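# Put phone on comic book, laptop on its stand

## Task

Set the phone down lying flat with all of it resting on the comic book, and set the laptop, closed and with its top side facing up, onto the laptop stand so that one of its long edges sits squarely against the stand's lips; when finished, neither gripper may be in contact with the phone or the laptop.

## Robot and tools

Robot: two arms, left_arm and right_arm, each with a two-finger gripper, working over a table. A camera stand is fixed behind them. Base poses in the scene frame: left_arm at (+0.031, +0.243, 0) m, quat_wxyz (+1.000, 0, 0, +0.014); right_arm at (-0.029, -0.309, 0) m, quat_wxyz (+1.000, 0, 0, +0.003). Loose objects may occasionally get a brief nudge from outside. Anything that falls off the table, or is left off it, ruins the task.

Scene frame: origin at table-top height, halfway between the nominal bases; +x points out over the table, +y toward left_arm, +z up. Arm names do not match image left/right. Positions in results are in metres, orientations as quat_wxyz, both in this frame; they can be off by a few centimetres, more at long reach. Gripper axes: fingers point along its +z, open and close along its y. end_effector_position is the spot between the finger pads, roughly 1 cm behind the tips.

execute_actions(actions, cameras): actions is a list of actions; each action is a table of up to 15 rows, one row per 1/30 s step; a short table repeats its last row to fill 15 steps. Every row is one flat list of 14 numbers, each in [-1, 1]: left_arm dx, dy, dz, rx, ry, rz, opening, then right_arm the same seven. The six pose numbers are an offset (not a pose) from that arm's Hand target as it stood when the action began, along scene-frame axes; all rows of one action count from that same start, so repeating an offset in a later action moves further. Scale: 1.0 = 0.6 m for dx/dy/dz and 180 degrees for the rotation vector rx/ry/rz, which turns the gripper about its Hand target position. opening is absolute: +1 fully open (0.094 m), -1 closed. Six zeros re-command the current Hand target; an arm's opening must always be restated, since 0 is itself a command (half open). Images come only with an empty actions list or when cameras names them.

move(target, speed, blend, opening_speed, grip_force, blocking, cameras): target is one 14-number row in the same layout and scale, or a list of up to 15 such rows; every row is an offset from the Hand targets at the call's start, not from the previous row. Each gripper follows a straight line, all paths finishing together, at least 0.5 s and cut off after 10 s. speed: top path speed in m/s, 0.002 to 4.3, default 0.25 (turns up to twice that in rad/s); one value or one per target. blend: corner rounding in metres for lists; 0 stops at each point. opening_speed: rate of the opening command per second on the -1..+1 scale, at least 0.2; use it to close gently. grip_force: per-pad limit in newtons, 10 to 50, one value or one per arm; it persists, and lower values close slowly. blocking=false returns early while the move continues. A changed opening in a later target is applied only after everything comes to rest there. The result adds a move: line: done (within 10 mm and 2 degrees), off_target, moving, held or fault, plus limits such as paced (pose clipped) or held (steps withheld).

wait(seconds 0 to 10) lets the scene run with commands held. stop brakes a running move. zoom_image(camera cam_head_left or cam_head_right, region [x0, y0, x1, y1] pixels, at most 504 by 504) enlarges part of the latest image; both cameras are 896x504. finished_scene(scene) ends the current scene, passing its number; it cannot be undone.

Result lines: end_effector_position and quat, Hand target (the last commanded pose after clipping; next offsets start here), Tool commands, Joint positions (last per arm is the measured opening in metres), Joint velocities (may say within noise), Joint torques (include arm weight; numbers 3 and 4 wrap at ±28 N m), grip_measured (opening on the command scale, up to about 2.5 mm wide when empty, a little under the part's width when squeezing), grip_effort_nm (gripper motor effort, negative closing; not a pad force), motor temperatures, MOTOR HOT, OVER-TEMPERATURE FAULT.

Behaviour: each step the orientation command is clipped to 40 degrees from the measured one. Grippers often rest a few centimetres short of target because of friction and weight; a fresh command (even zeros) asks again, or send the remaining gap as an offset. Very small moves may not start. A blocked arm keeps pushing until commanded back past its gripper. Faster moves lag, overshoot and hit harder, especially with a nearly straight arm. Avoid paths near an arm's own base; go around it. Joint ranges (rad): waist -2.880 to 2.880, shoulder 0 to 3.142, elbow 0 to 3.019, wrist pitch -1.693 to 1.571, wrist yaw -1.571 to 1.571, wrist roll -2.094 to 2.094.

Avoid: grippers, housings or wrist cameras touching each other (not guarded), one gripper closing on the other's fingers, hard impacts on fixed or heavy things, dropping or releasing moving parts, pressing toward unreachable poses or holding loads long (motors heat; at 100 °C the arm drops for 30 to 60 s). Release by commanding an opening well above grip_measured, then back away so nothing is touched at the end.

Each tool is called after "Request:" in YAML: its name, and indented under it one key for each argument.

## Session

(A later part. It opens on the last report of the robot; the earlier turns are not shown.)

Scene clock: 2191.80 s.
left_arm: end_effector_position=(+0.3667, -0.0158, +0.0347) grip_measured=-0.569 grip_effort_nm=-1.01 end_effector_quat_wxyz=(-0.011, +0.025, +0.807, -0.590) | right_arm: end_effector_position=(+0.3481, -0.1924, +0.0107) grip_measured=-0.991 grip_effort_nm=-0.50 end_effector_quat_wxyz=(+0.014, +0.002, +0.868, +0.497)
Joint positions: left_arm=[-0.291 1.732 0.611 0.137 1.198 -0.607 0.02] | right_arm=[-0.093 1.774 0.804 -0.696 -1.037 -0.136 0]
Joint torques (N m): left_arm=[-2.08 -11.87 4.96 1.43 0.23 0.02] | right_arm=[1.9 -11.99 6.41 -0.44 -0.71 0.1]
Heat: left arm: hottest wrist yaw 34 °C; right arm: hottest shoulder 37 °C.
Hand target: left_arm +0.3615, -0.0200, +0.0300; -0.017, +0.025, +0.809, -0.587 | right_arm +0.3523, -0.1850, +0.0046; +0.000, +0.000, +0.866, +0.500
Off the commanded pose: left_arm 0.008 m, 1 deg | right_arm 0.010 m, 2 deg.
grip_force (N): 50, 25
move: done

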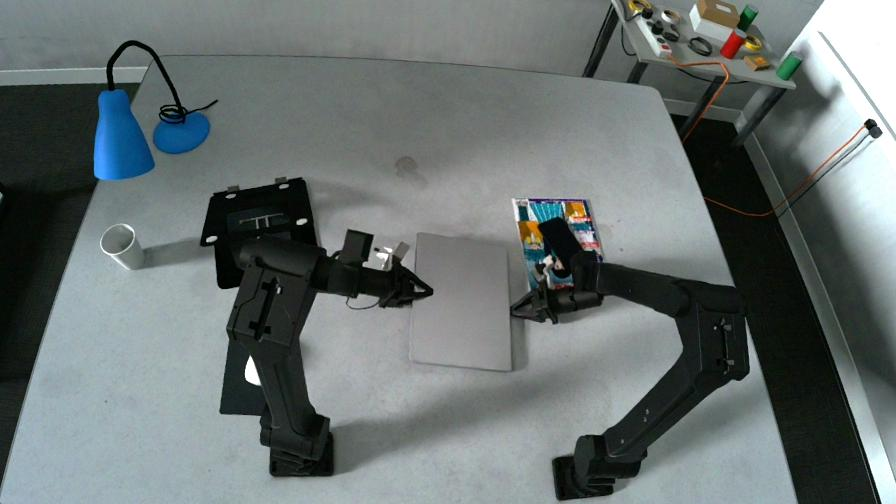

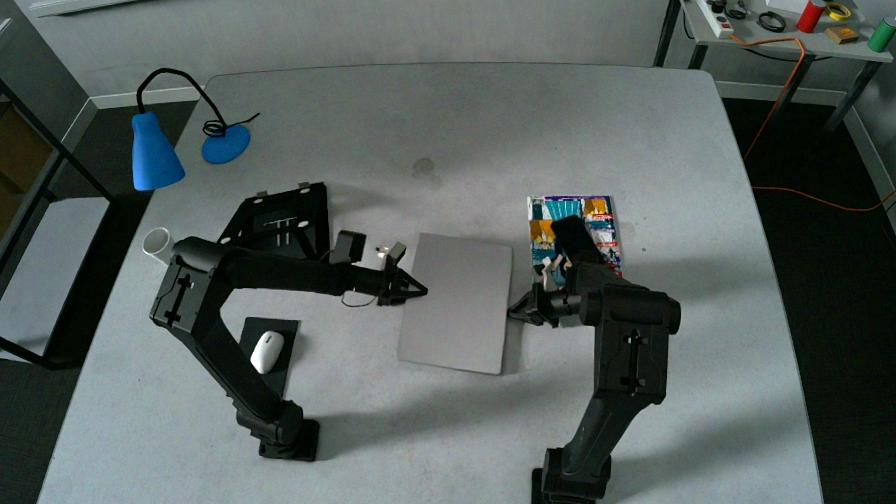

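Request:
move:
  target: [0, -0.012, 0.07, 0.0556, 0, 0, -1, 0, 0, 0, 0, 0, 0, -1]
  speed: 0.05
  cameras: ["all"]

Request:
zoom_image:
  camera: "cam_head_left"
  region: [360, 220, 520, 380]

Request:
zoom_image:
  camera: "cam_head_right"
  region: [340, 220, 540, 390]

Scene clock: 2218.47 s.
left_arm: end_effector_position=(+0.3592, -0.0201, +0.0638) grip_measured=-0.572 grip_effort_nm=-1.00 end_effector_quat_wxyz=(-0.017, +0.019, +0.853, -0.521) | right_arm: end_effector_position=(+0.3477, -0.1917, +0.0112) grip_measured=-0.991 grip_effort_nm=-0.50 end_effector_quat_wxyz=(+0.013, +0.003, +0.867, +0.499)
Joint positions: left_arm=[-0.338 1.559 0.655 -0.212 1.037 -0.528 0.02] | right_arm=[-0.092 1.775 0.804 -0.698 -1.042 -0.136 0]
Joint torques (N m): left_arm=[-2.67 -13.57 9.4 -0.35 -0.17 0.01] | right_arm=[1.85 -11.93 6.42 -0.36 -0.55 0.1]
Motor temperatures (°C): left_arm=[23 26 30 24 33 23 28] | right_arm=[26 37 36 25 27 23 26]
Heat: left arm: hottest wrist yaw 33 °C; right arm: hottest shoulder 37 °C.
Hand target: left_arm +0.3614, -0.0272, +0.0720; -0.020, +0.024, +0.857, -0.514 | right_arm +0.3523, -0.1850, +0.0046; +0.000, +0.000, +0.866, +0.500
Off the commanded pose: left_arm 0.011 m, 1 deg | right_arm 0.010 m, 2 deg.
grip_force (N): 50, 25
move: off_target (left_arm)

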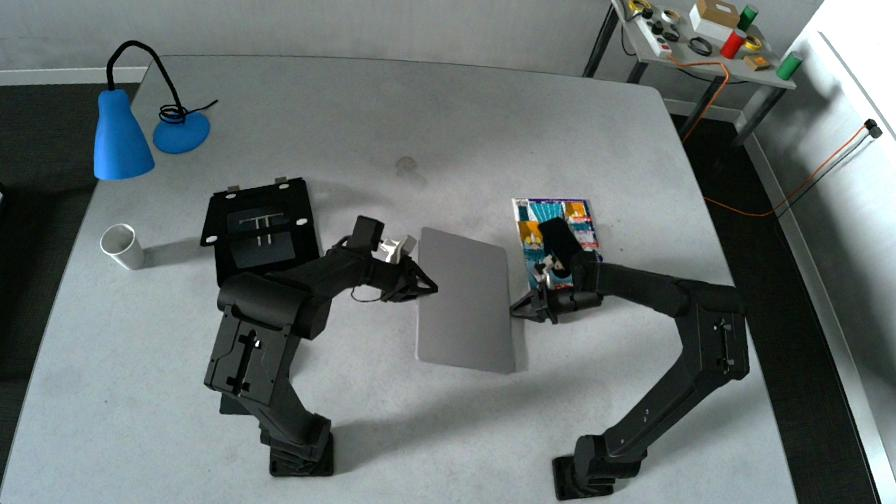

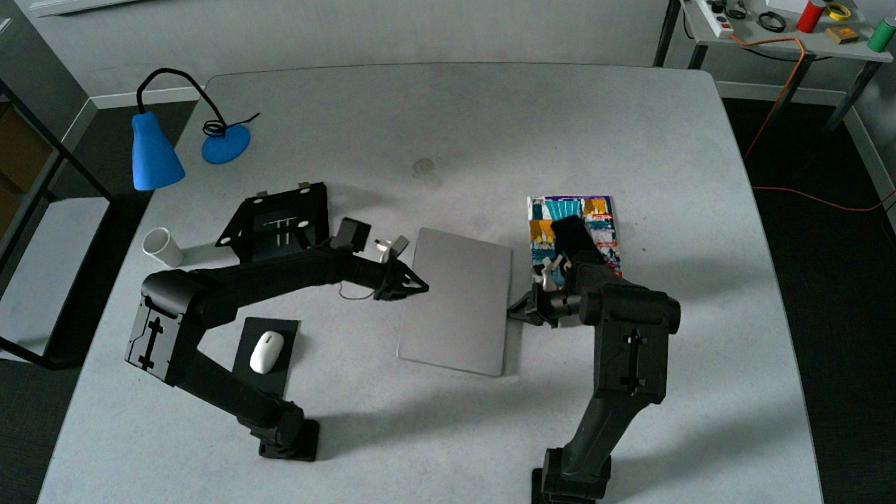

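Scaled by 3.150.

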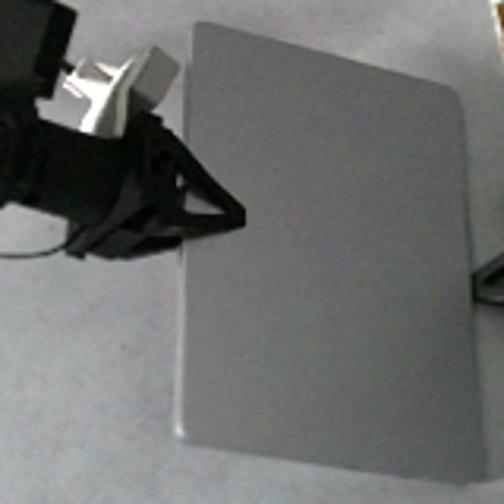

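Scaled by 2.520.

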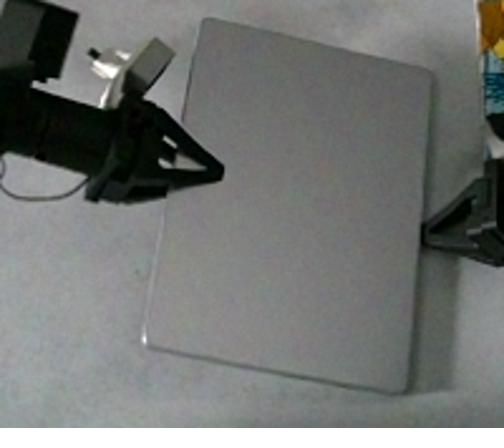

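Request:
move:
  target: [0, -0.048, 0.0935, 0.111, 0, 0, -1, 0, 0, 0, 0, 0, 0, -1]
  speed: 0.06
  cameras: ["all"]

Request:
zoom_image:
  camera: "cam_head_left"
  region: [360, 200, 560, 380]

Request:
zoom_image:
  camera: "cam_head_right"
  region: [340, 200, 540, 390]

Scene clock: 2234.50 s.
left_arm: end_effector_position=(+0.3599, -0.0480, +0.1191) grip_measured=-0.574 grip_effort_nm=-1.01 end_effector_quat_wxyz=(-0.016, +0.027, +0.929, -0.369) | right_arm: end_effector_position=(+0.3474, -0.1919, +0.0105) grip_measured=-0.991 grip_effort_nm=-0.50 end_effector_quat_wxyz=(+0.014, -0.001, +0.868, +0.497)
Joint positions: left_arm=[-0.497 1.41 0.858 -0.669 0.687 -0.537 0.02] | right_arm=[-0.091 1.775 0.804 -0.699 -1.037 -0.144 0]
Joint torques (N m): left_arm=[-3.49 -11.81 13.33 -0.65 -0.58 -0.25] | right_arm=[1.85 -11.87 6.42 -0.31 -0.72 0.17]
Heat: left arm: hottest wrist yaw 32 °C; right arm: hottest shoulder 37 °C.
Hand target: left_arm +0.3615, -0.0560, +0.1281; -0.023, +0.020, +0.933, -0.358 | right_arm +0.3523, -0.1851, +0.0047; +0.000, +0.000, +0.866, +0.500
Off the commanded pose: left_arm 0.012 m, 2 deg | right_arm 0.010 m, 2 deg.
grip_force (N): 50, 25
move: off_target (left_arm)

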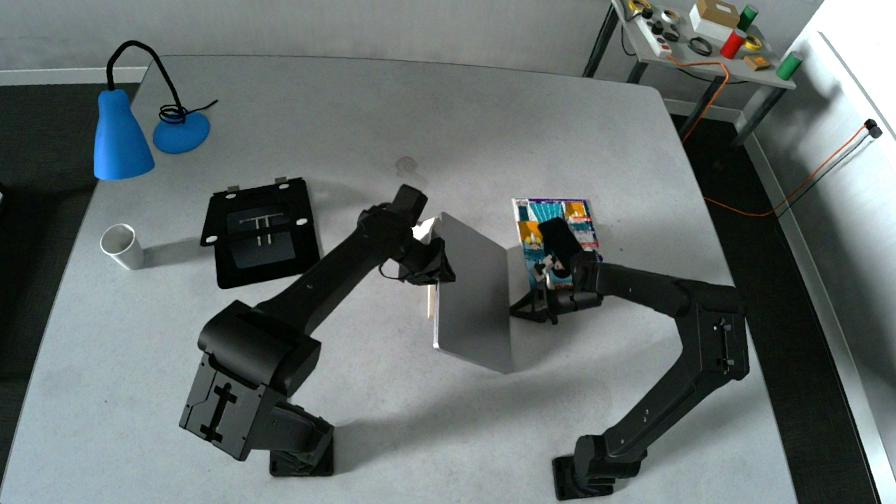

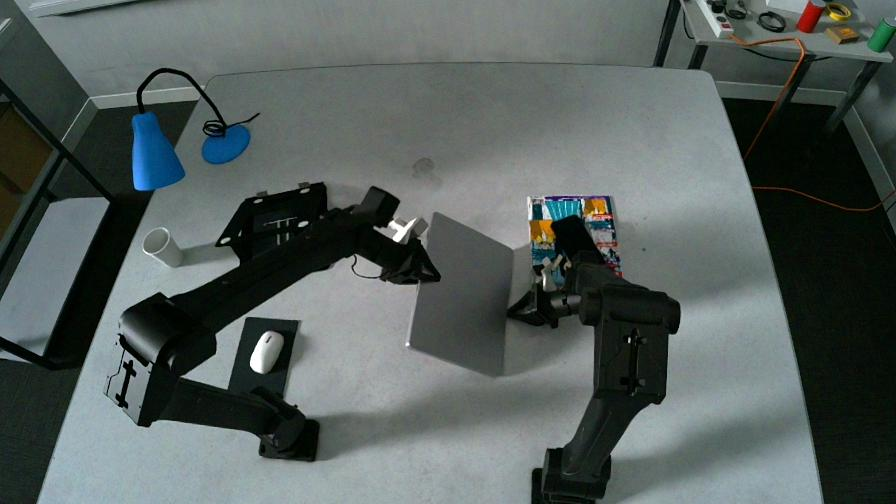

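Scaled by 2.520.

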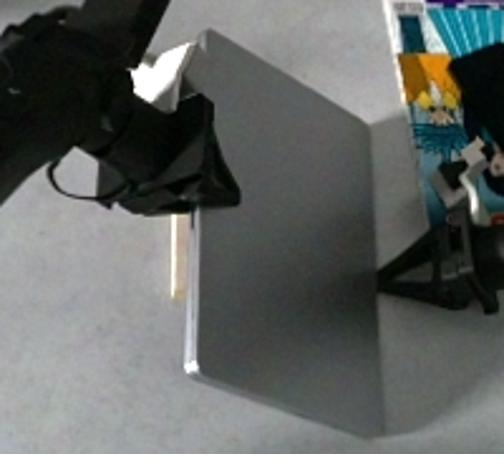

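Scaled by 2.520.

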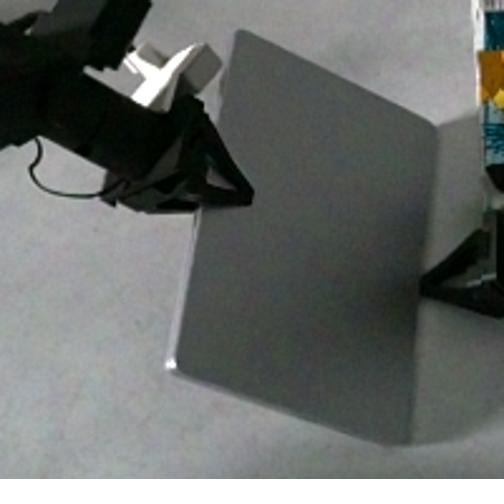

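Request:
move:
  target: [0, -0.0757, 0.0678, 0.111, 0, 0, -1, 0, 0, 0, 0, 0, 0, -1]
  speed: 0.06
  cameras: ["all"]

Request:
zoom_image:
  camera: "cam_head_left"
  region: [380, 180, 580, 380]

Request:
zoom_image:
  camera: "cam_head_right"
  region: [360, 180, 560, 390]

Scene clock: 2246.03 s.
left_arm: end_effector_position=(+0.3572, -0.0958, +0.1655) grip_measured=-0.594 grip_effort_nm=-1.00 end_effector_quat_wxyz=(-0.017, +0.031, +0.978, -0.206) | right_arm: end_effector_position=(+0.3474, -0.1920, +0.0105) grip_measured=-0.991 grip_effort_nm=-0.50 end_effector_quat_wxyz=(+0.014, -0.001, +0.868, +0.496)
Joint positions: left_arm=[-0.704 1.463 1.15 -1.026 0.35 -0.653 0.019] | right_arm=[-0.091 1.775 0.804 -0.699 -1.037 -0.144 0]
Joint torques (N m): left_arm=[-2.08 -11.4 14.37 -0.92 -0.58 -0.35] | right_arm=[1.9 -11.87 6.42 -0.34 -0.73 0.16]
Heat: left arm: hottest elbow 33 °C; right arm: hottest shoulder 37 °C.
Hand target: left_arm +0.3615, -0.1013, +0.1688; -0.026, +0.016, +0.981, -0.190 | right_arm +0.3523, -0.1851, +0.0046; +0.000, +0.000, +0.866, +0.500
Off the commanded pose: left_arm 0.008 m, 3 deg | right_arm 0.010 m, 2 deg.
grip_force (N): 50, 25
move: off_target (left_arm)

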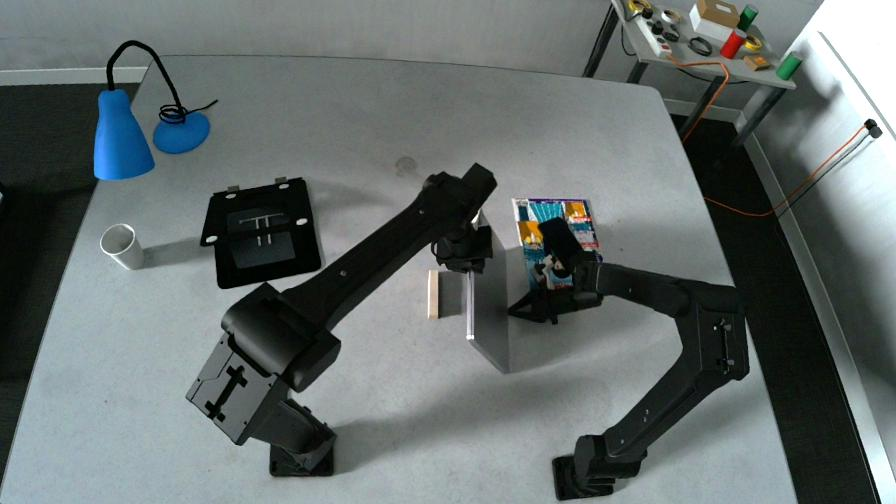

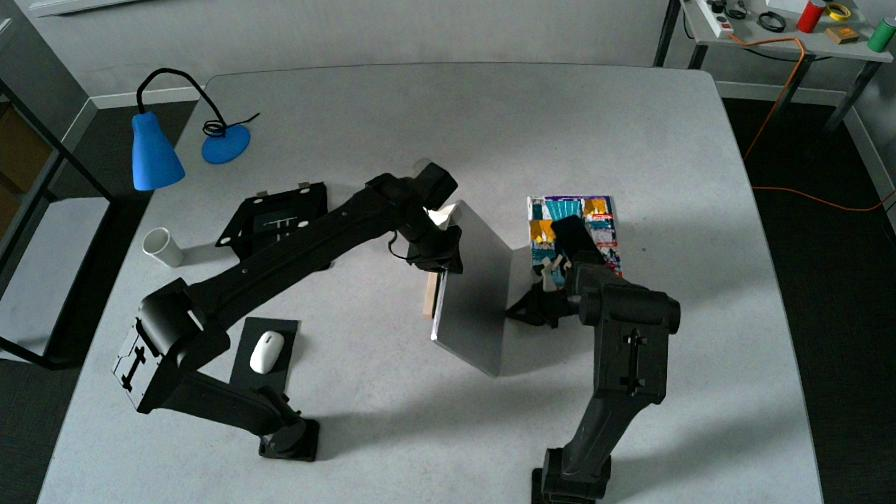

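Scaled by 2.520.

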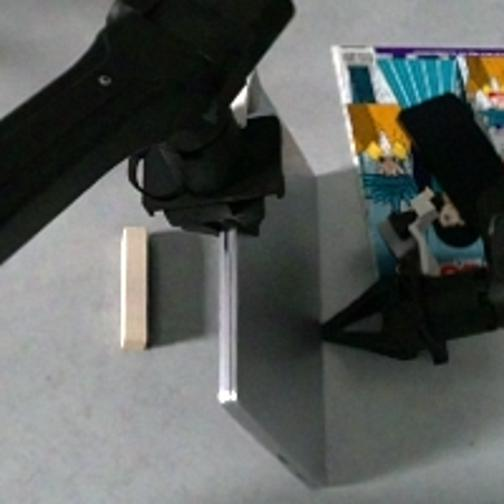

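Scaled by 2.400.

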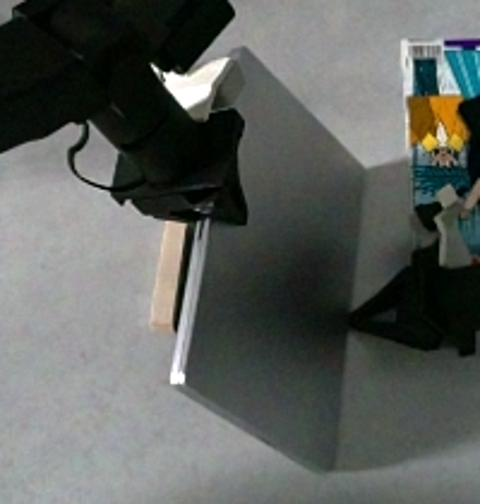

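Request:
move:
  target: [0, -0.0987, 0.037, 0.111, 0, 0, -1, 0, 0, 0, 0, 0, 0, -1]
  speed: 0.06
  cameras: ["all"]

Request:
zoom_image:
  camera: "cam_head_left"
  region: [380, 160, 580, 380]

Request:
zoom_image:
  camera: "cam_head_right"
  region: [360, 160, 560, 390]

Scene clock: 2262.77 s.
left_arm: end_effector_position=(+0.3517, -0.1636, +0.1891) grip_measured=-0.622 grip_effort_nm=-1.00 end_effector_quat_wxyz=(-0.025, +0.035, +0.998, -0.038) | right_arm: end_effector_position=(+0.3475, -0.1917, +0.0110) grip_measured=-0.991 grip_effort_nm=-0.49 end_effector_quat_wxyz=(+0.014, +0.000, +0.867, +0.498)
Joint positions: left_arm=[-0.9 1.692 1.529 -1.385 0.088 -0.803 0.018] | right_arm=[-0.091 1.775 0.804 -0.699 -1.04 -0.144 0]
Joint torques (N m): left_arm=[-0.91 -15.74 14.39 -1.47 -0.87 -0.33] | right_arm=[1.79 -12.04 6.42 -0.34 -0.61 0.16]
Motor temperatures (°C): left_arm=[23 27 36 24 32 24 29] | right_arm=[26 37 36 25 27 23 26]
Heat: left arm: hottest elbow 36 °C; right arm: hottest shoulder 37 °C.
Hand target: left_arm +0.3615, -0.1606, +0.1910; -0.029, +0.011, +0.999, -0.017 | right_arm +0.3523, -0.1851, +0.0047; +0.000, +0.000, +0.866, +0.500
Off the commanded pose: left_arm 0.010 m, 4 deg | right_arm 0.010 m, 2 deg.
grip_force (N): 50, 25
move: off_target (left_arm)

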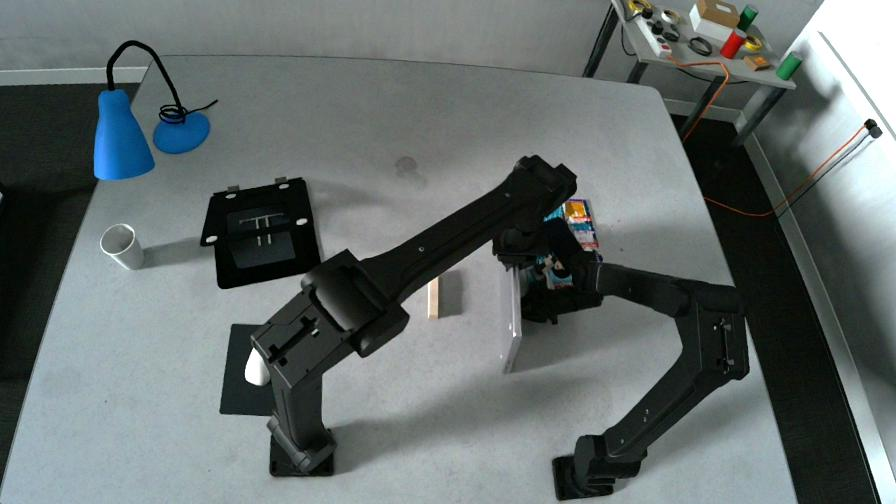

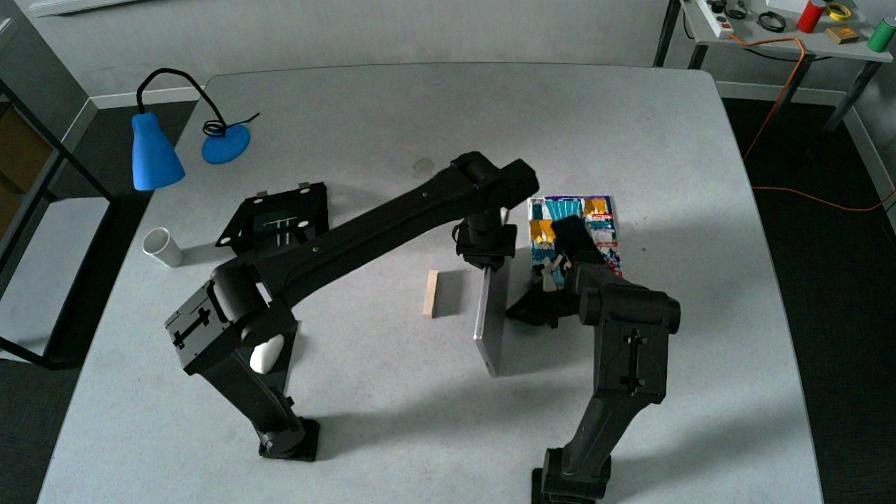

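Scaled by 2.291.

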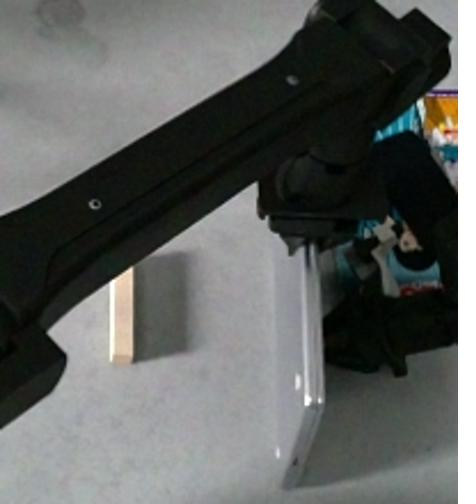

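Scaled by 2.191.

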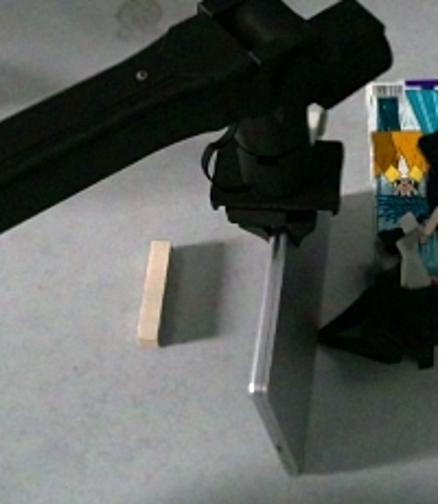

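Request:
zoom_image:
  camera: "cam_head_left"
  region: [185, 165, 345, 305]

Request:
zoom_image:
  camera: "cam_head_right"
  region: [200, 165, 360, 305]

Scaled by 3.150.

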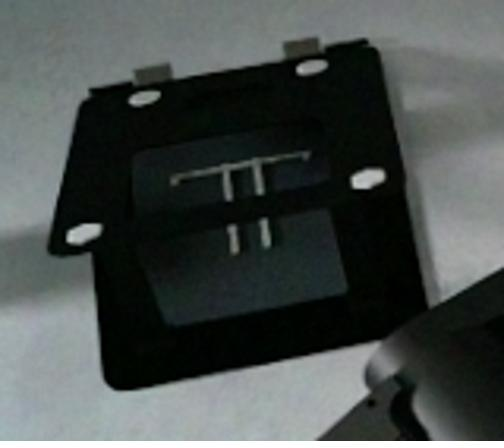

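Scaled by 3.150.

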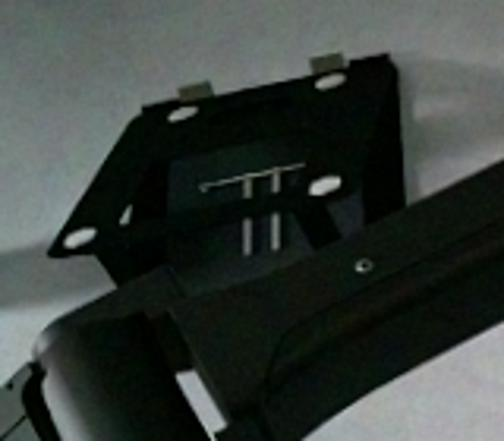

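Request:
move:
  target:
    - [0, 0, 0, 0, 0, 0, -1, 0, -0.04, 0.085, 0, 0, 0, -1]
    - [0, 0, 0, 0, 0, 0, -1, -0.08, -0.1, 0.33, 0, 0, 0, -1]
    - [0, 0, 0, 0, 0, 0, -1, -0.25, -0.44, 0.41, -0.333, 0, 0, -1]
  speed: 0.2
  blend: [0.02, 0.03, 0]
  cameras: ["all"]

Request:
zoom_image:
  camera: "cam_head_right"
  region: [440, 180, 680, 400]

Scene clock: 2322.67 s.
left_arm: end_effector_position=(+0.3518, -0.1637, +0.1892) grip_measured=-0.623 grip_effort_nm=-1.01 end_effector_quat_wxyz=(-0.025, +0.035, +0.998, -0.038) | right_arm: end_effector_position=(+0.1898, -0.4372, +0.2277) grip_measured=-0.991 grip_effort_nm=-0.50 end_effector_quat_wxyz=(-0.033, -0.003, +0.999, +0.020)
Joint positions: left_arm=[-0.9 1.692 1.529 -1.385 0.088 -0.803 0.018] | right_arm=[-0.534 1.046 1.001 -1.603 -0.001 -0.533 0]
Joint torques (N m): left_arm=[-0.5 -15.27 14.52 -1.48 -0.84 -0.34] | right_arm=[-0.44 -7.82 12.19 0.4 0.07 0.06]
Heat: left arm: hottest elbow 36 °C; right arm: hottest shoulder 37 °C.
Hand target: left_arm +0.3616, -0.1607, +0.1912; -0.028, +0.011, +0.999, -0.018 | right_arm +0.2023, -0.4491, +0.2508; +0.000, +0.000, +1.000, +0.001
Off the commanded pose: left_arm 0.010 m, 4 deg | right_arm 0.029 m, 4 deg.
grip_force (N): 50, 25
move: off_target (left_arm, right_arm)

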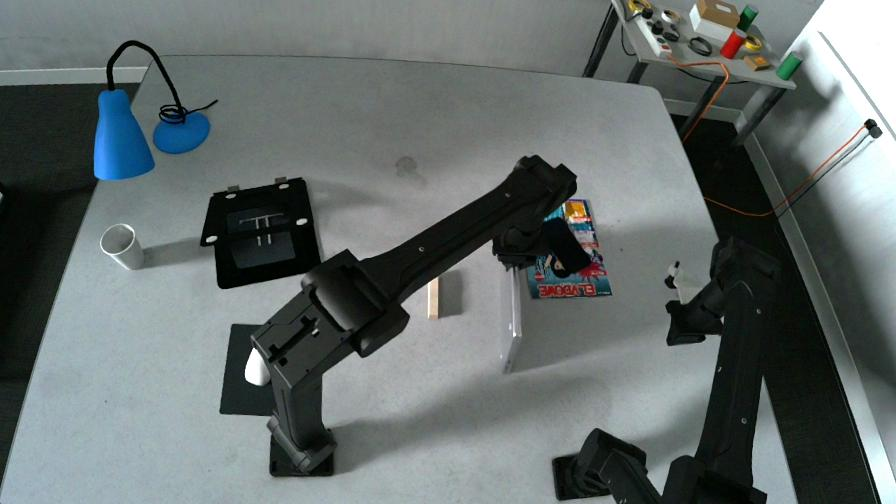

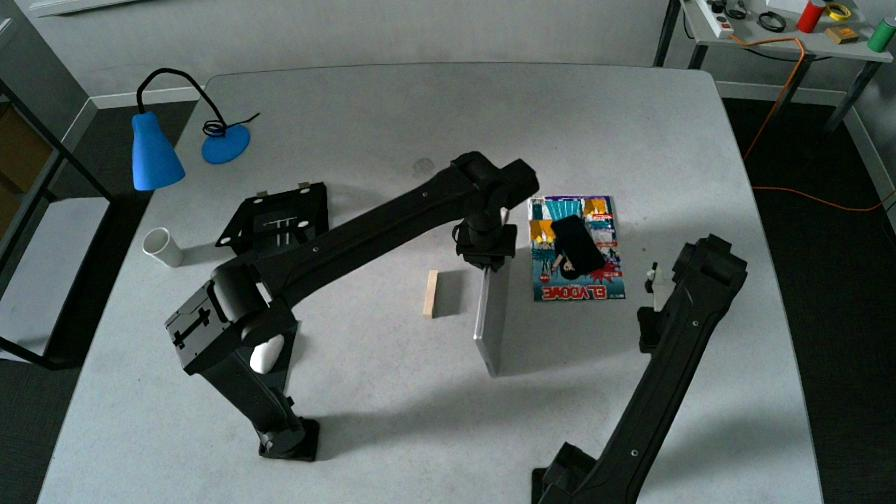

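Scaled by 2.100.

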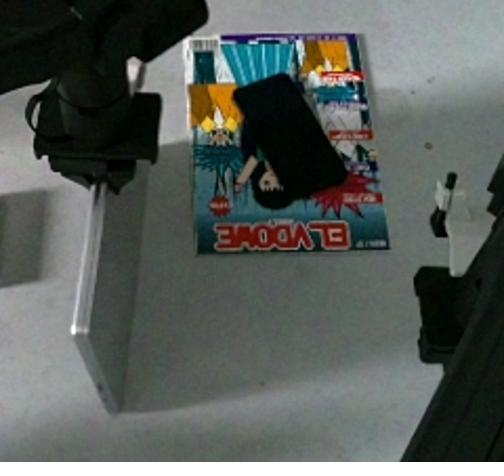

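Request:
move:
  target: [0, 0, 0.125, 0, 0, 0, -1, 0, 0, 0, 0, 0, 0, -1]
  speed: 0.08
  cameras: ["all"]

Request:
zoom_image:
  camera: "cam_head_left"
  region: [440, 130, 600, 390]

Request:
zoom_image:
  camera: "cam_head_right"
  region: [420, 130, 580, 390]

Scene clock: 2327.07 s.
left_arm: end_effector_position=(+0.3424, -0.1453, +0.1943) grip_measured=-0.635 grip_effort_nm=-1.01 end_effector_quat_wxyz=(-0.068, +0.023, +0.997, +0.031) | right_arm: end_effector_position=(+0.1898, -0.4372, +0.2277) grip_measured=-0.991 grip_effort_nm=-0.49 end_effector_quat_wxyz=(-0.033, -0.003, +0.999, +0.020)
Joint positions: left_arm=[-0.901 1.742 1.604 -1.57 0.06 -0.822 0.017] | right_arm=[-0.534 1.046 1.001 -1.603 -0.001 -0.534 0]
Joint torques (N m): left_arm=[-0.67 -21.77 21.63 -1.48 0.18 -0.14] | right_arm=[-0.38 -7.88 12.26 0.38 0.06 0.08]
Heat: left arm: hottest elbow 36 °C; right arm: hottest elbow 38 °C.
Hand target: left_arm +0.3615, -0.1606, +0.2660; -0.029, +0.011, +0.999, -0.017 | right_arm +0.2024, -0.4490, +0.2508; +0.000, +0.000, +1.000, +0.001
Off the commanded pose: left_arm 0.076 m, 7 deg | right_arm 0.029 m, 4 deg.
grip_force (N): 50, 25
move: off_target (left_arm, right_arm)

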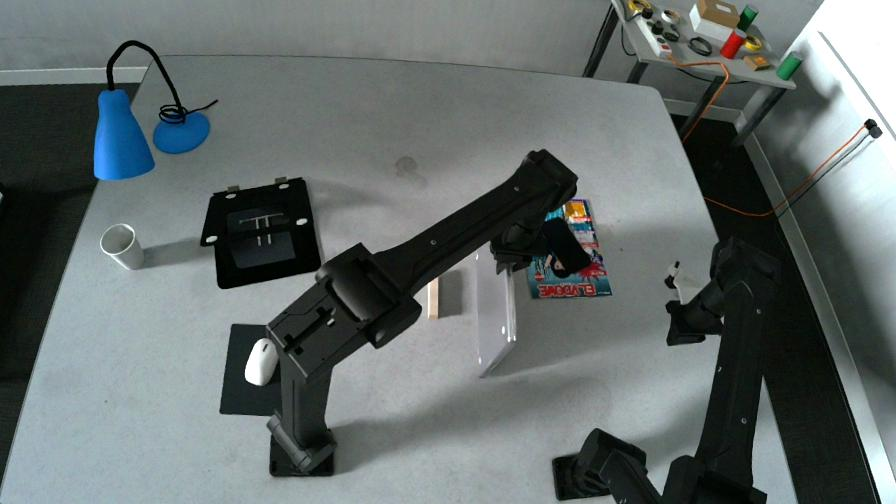

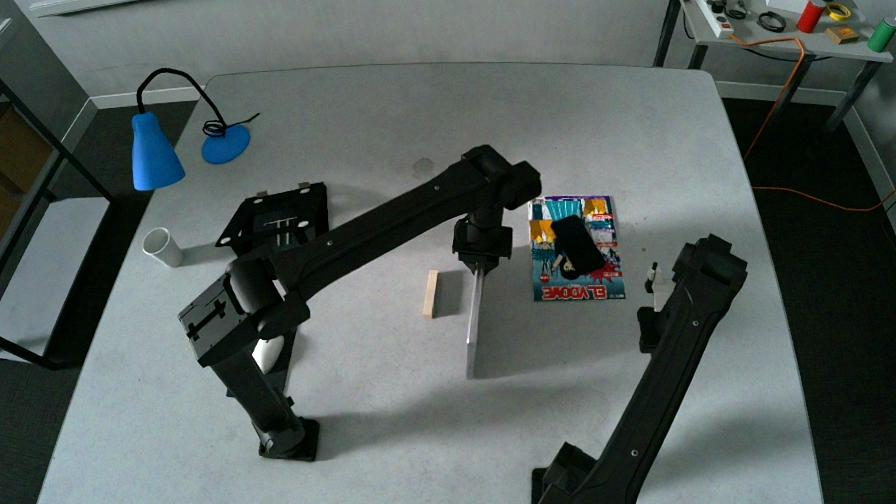

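Scaled by 1.938.

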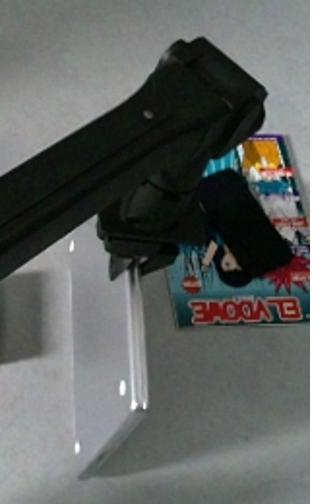

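Scaled by 1.938.

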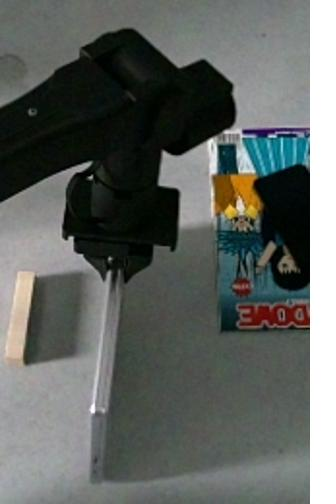

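Request:
move:
  target: [0, 0, 0.08, 0, 0, 0, -1, 0, 0, 0, 0, 0, 0, -1]
  speed: 0.08
  cameras: ["all"]

Request:
zoom_image:
  camera: "cam_head_left"
  region: [440, 130, 600, 390]

Request:
zoom_image:
  camera: "cam_head_right"
  region: [420, 130, 580, 390]

Scene clock: 2340.77 s.
left_arm: end_effector_position=(+0.3409, -0.1433, +0.2164) grip_measured=-0.635 grip_effort_nm=-1.01 end_effector_quat_wxyz=(-0.074, +0.017, +0.996, +0.039) | right_arm: end_effector_position=(+0.1898, -0.4372, +0.2277) grip_measured=-0.991 grip_effort_nm=-0.49 end_effector_quat_wxyz=(-0.033, -0.003, +0.999, +0.020)
Joint positions: left_arm=[-0.901 1.742 1.66 -1.646 0.06 -0.833 0.017] | right_arm=[-0.534 1.046 1.001 -1.603 -0.001 -0.534 0]
Joint torques (N m): left_arm=[-0.67 -25.23 23.32 -1.16 0.21 -0.08] | right_arm=[-0.44 -7.82 12.25 0.35 0.06 0.08]
Motor temperatures (°C): left_arm=[23 29 42 24 31 24 29] | right_arm=[26 36 40 25 26 23 26]
Heat: left arm: hottest elbow 42 °C; right arm: hottest elbow 40 °C.
Hand target: left_arm +0.3616, -0.1606, +0.3141; -0.029, +0.011, +0.999, -0.017 | right_arm +0.2024, -0.4490, +0.2508; +0.000, +0.000, +1.000, +0.001
Off the commanded pose: left_arm 0.101 m, 8 deg | right_arm 0.029 m, 4 deg.
joint sent to its limit (left arm) — joint 4 (wrist pitch), lower limit. The joint targets are off in position and orientation.
grip_force (N): 50, 25
move: off_target (left_arm, right_arm)

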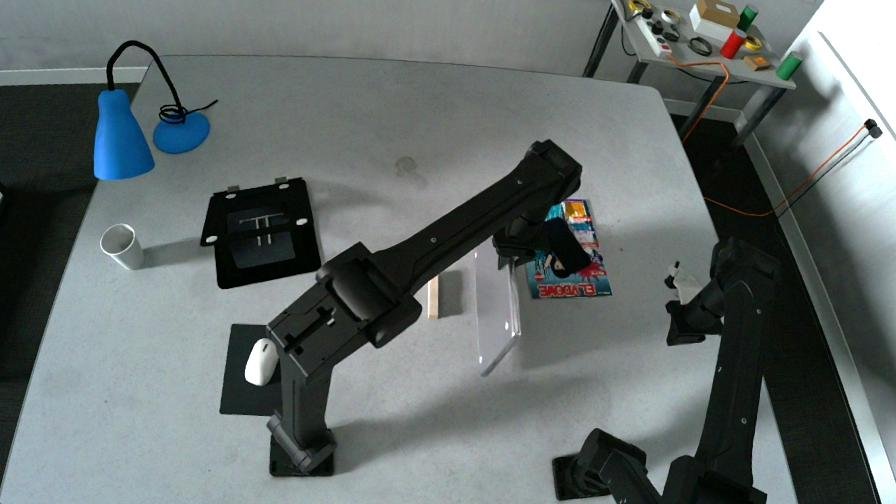

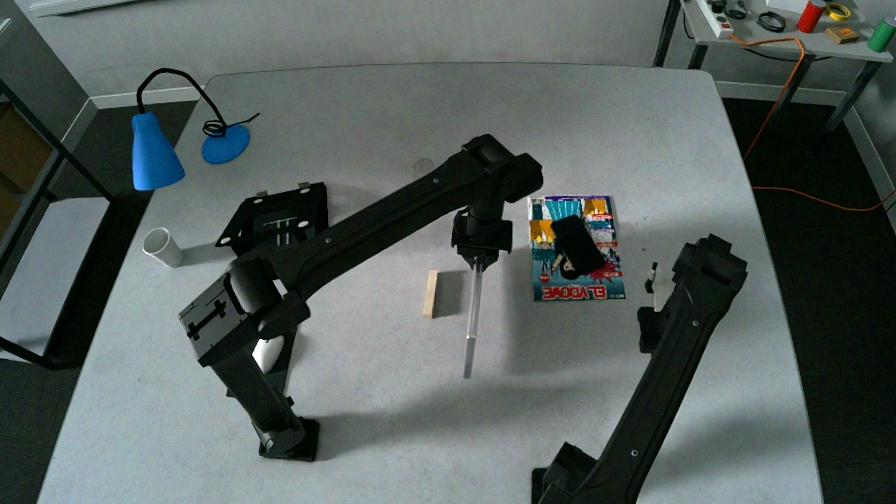

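Scaled by 1.938.

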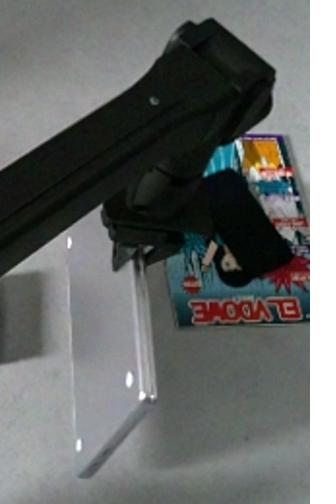

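Scaled by 1.938.

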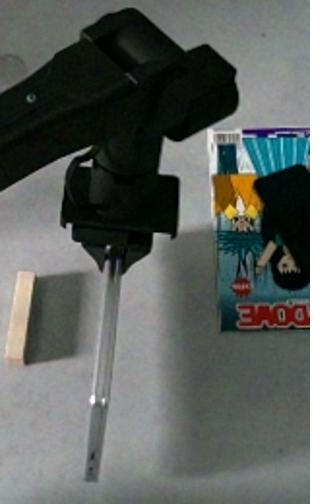

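Request:
move:
  target: [0, 0, 0, -0.0653, -0.0518, 0, -1, 0, 0, 0, 0, 0, 0, -1]
  speed: 0.15
  cameras: ["cam_head_left"]

Scene clock: 2360.30 s.
left_arm: end_effector_position=(+0.3555, -0.1628, +0.2303) grip_measured=-0.635 grip_effort_nm=-1.01 end_effector_quat_wxyz=(-0.004, +0.020, +0.999, -0.046) | right_arm: end_effector_position=(+0.1898, -0.4372, +0.2277) grip_measured=-0.991 grip_effort_nm=-0.49 end_effector_quat_wxyz=(-0.033, -0.003, +0.999, +0.020)
Joint positions: left_arm=[-0.901 1.658 1.594 -1.443 0.067 -0.833 0.017] | right_arm=[-0.534 1.046 1.001 -1.603 -0.001 -0.534 0]
Joint torques (N m): left_arm=[-0.44 -27.11 14.32 1.09 0.32 -0.02] | right_arm=[-0.38 -7.88 12.25 0.36 0.05 0.08]
Motor temperatures (°C): left_arm=[23 30 49 24 31 24 30] | right_arm=[26 36 42 25 26 23 26]
Heat: left arm: hottest elbow 49 °C; right arm: hottest elbow 42 °C.
Hand target: left_arm +0.3615, -0.1606, +0.3141; +0.054, +0.015, +0.991, -0.119 | right_arm +0.2024, -0.4490, +0.2508; +0.000, +0.000, +1.000, +0.001
Off the commanded pose: left_arm 0.084 m, 11 deg | right_arm 0.029 m, 4 deg.
grip_force (N): 50, 25
move: off_target (left_arm, right_arm)
Images, in order (width x height): cam_head_left 896x504.

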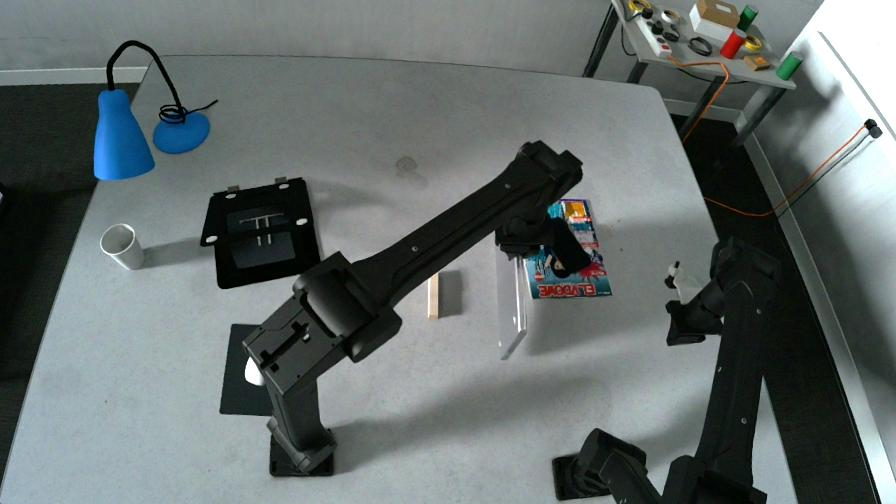

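Request:
execute_actions:
  actions: []

Scene clock: 2375.73 s.
left_arm: end_effector_position=(+0.3555, -0.1628, +0.2303) grip_measured=-0.635 grip_effort_nm=-1.01 end_effector_quat_wxyz=(-0.004, +0.020, +0.999, -0.046) | right_arm: end_effector_position=(+0.1898, -0.4372, +0.2277) grip_measured=-0.991 grip_effort_nm=-0.49 end_effector_quat_wxyz=(-0.033, -0.003, +0.999, +0.020)
Joint positions: left_arm=[-0.901 1.658 1.594 -1.443 0.067 -0.833 0.017] | right_arm=[-0.534 1.046 1.001 -1.603 -0.001 -0.534 0]
Joint velocities: within noise
Joint torques (N m): left_arm=[-0.62 -27.28 14.57 1.31 0.31 -0.01] | right_arm=[-0.32 -7.82 12.25 0.32 0.06 0.08]
Motor temperatures (°C): left_arm=[23 33 47 24 30 24 30] | right_arm=[26 36 44 25 25 23 26]
Heat: left arm: hottest elbow 47 °C; right arm: hottest elbow 44 °C.
Hand target: left_arm +0.3615, -0.1606, +0.3141; +0.054, +0.015, +0.991, -0.119 | right_arm +0.2024, -0.4490, +0.2508; +0.000, +0.000, +1.000, +0.001
Tool commands: left_gripper/opening=-1.0 right_gripper/opening=-1.0
Off the commanded pose: left_arm 0.084 m, 11 deg | right_arm 0.029 m, 4 deg.
grip_force (N): 50, 25

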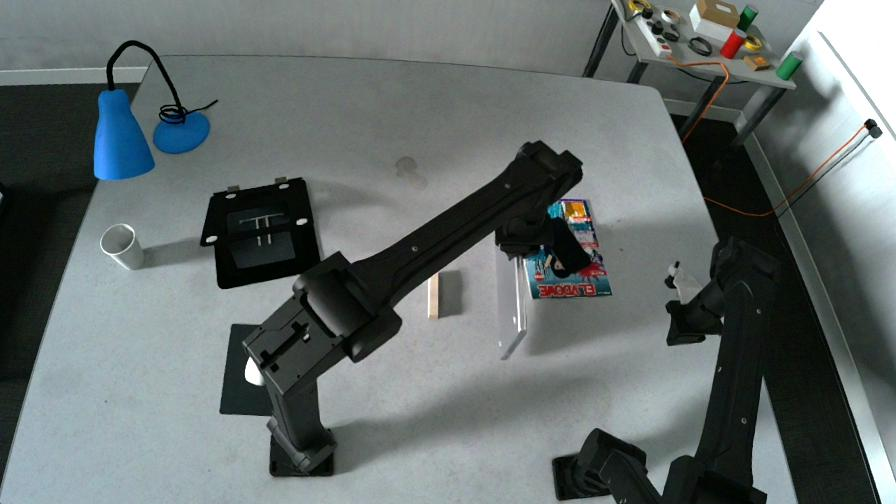

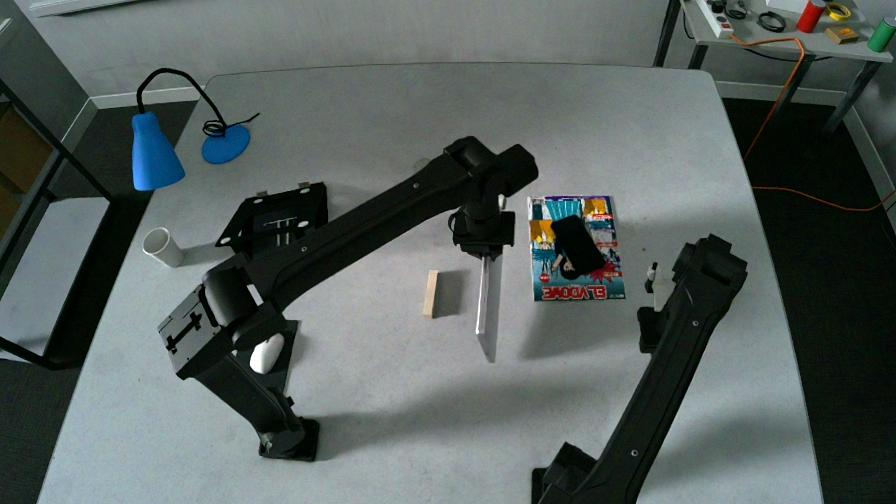

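Request:
move:
  target: [0.3262, 0.3535, 0.035, -0.062, 0.0029, 0.3907, -1, 0, 0, 0, 0, 0, 0, -1]
  speed: 0.2
  cameras: ["all"]

Scene clock: 2413.50 s.
left_arm: end_effector_position=(+0.5168, +0.0626, +0.2312) grip_measured=-0.635 grip_effort_nm=-1.00 end_effector_quat_wxyz=(+0.039, -0.566, +0.821, -0.057) | right_arm: end_effector_position=(+0.1898, -0.4372, +0.2277) grip_measured=-0.991 grip_effort_nm=-0.50 end_effector_quat_wxyz=(-0.033, -0.003, +0.999, +0.020)
Joint positions: left_arm=[-0.382 1.607 1.529 -1.355 0.002 -1.561 0.017] | right_arm=[-0.534 1.046 1.001 -1.603 -0.001 -0.534 0]
Joint torques (N m): left_arm=[-0.5 -22.48 23.5 1.63 -0.11 -0.07] | right_arm=[-0.32 -7.82 12.25 0.38 0.06 0.08]
Heat: left arm: hottest elbow 44 °C; right arm: hottest elbow 46 °C.
Hand target: left_arm +0.5572, +0.0515, +0.3351; +0.109, -0.563, +0.804, -0.156 | right_arm +0.2024, -0.4490, +0.2508; +0.000, +0.000, +1.000, +0.001
Off the commanded pose: left_arm 0.112 m, 14 deg | right_arm 0.029 m, 4 deg.
grip_force (N): 50, 25
move: off_target (left_arm, right_arm)

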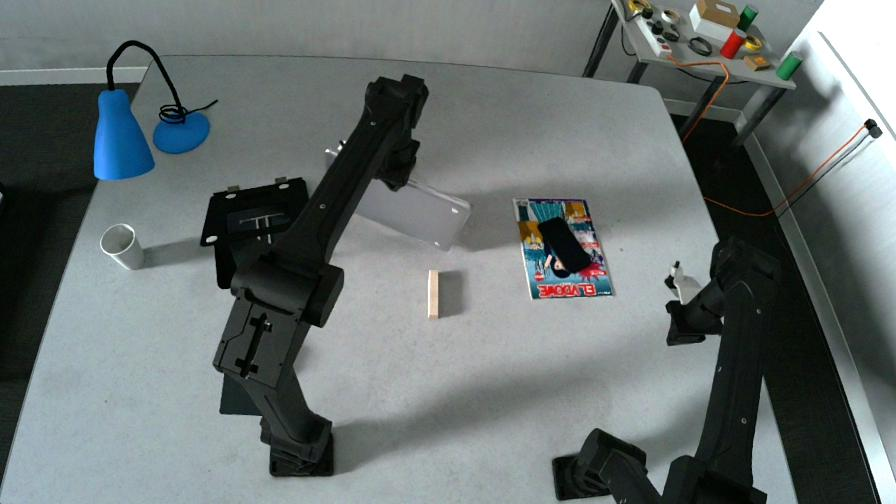

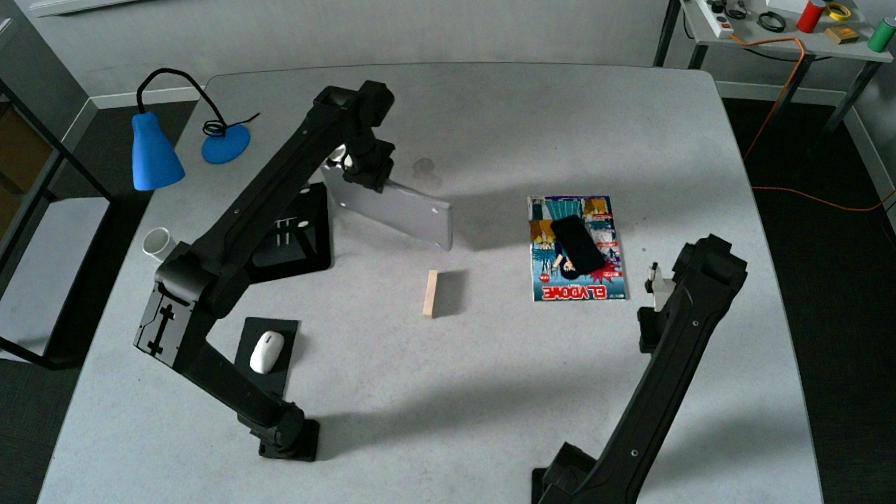

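Request:
zoom_image:
  camera: "cam_head_left"
  region: [180, 150, 350, 310]

Request:
zoom_image:
  camera: "cam_head_right"
  region: [200, 150, 460, 300]

Scaled by 2.965.

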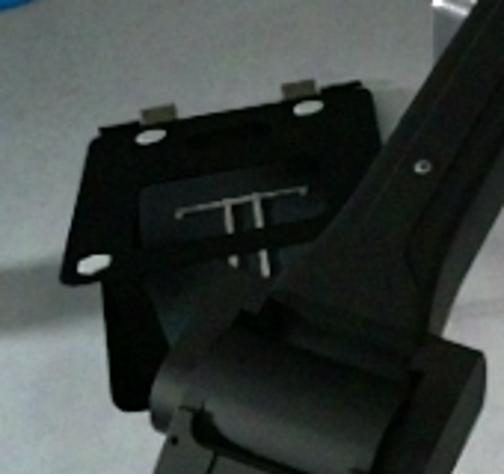

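Scaled by 1.938.

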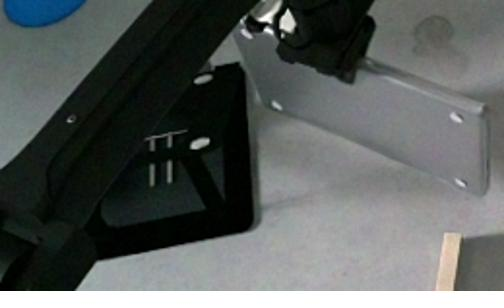

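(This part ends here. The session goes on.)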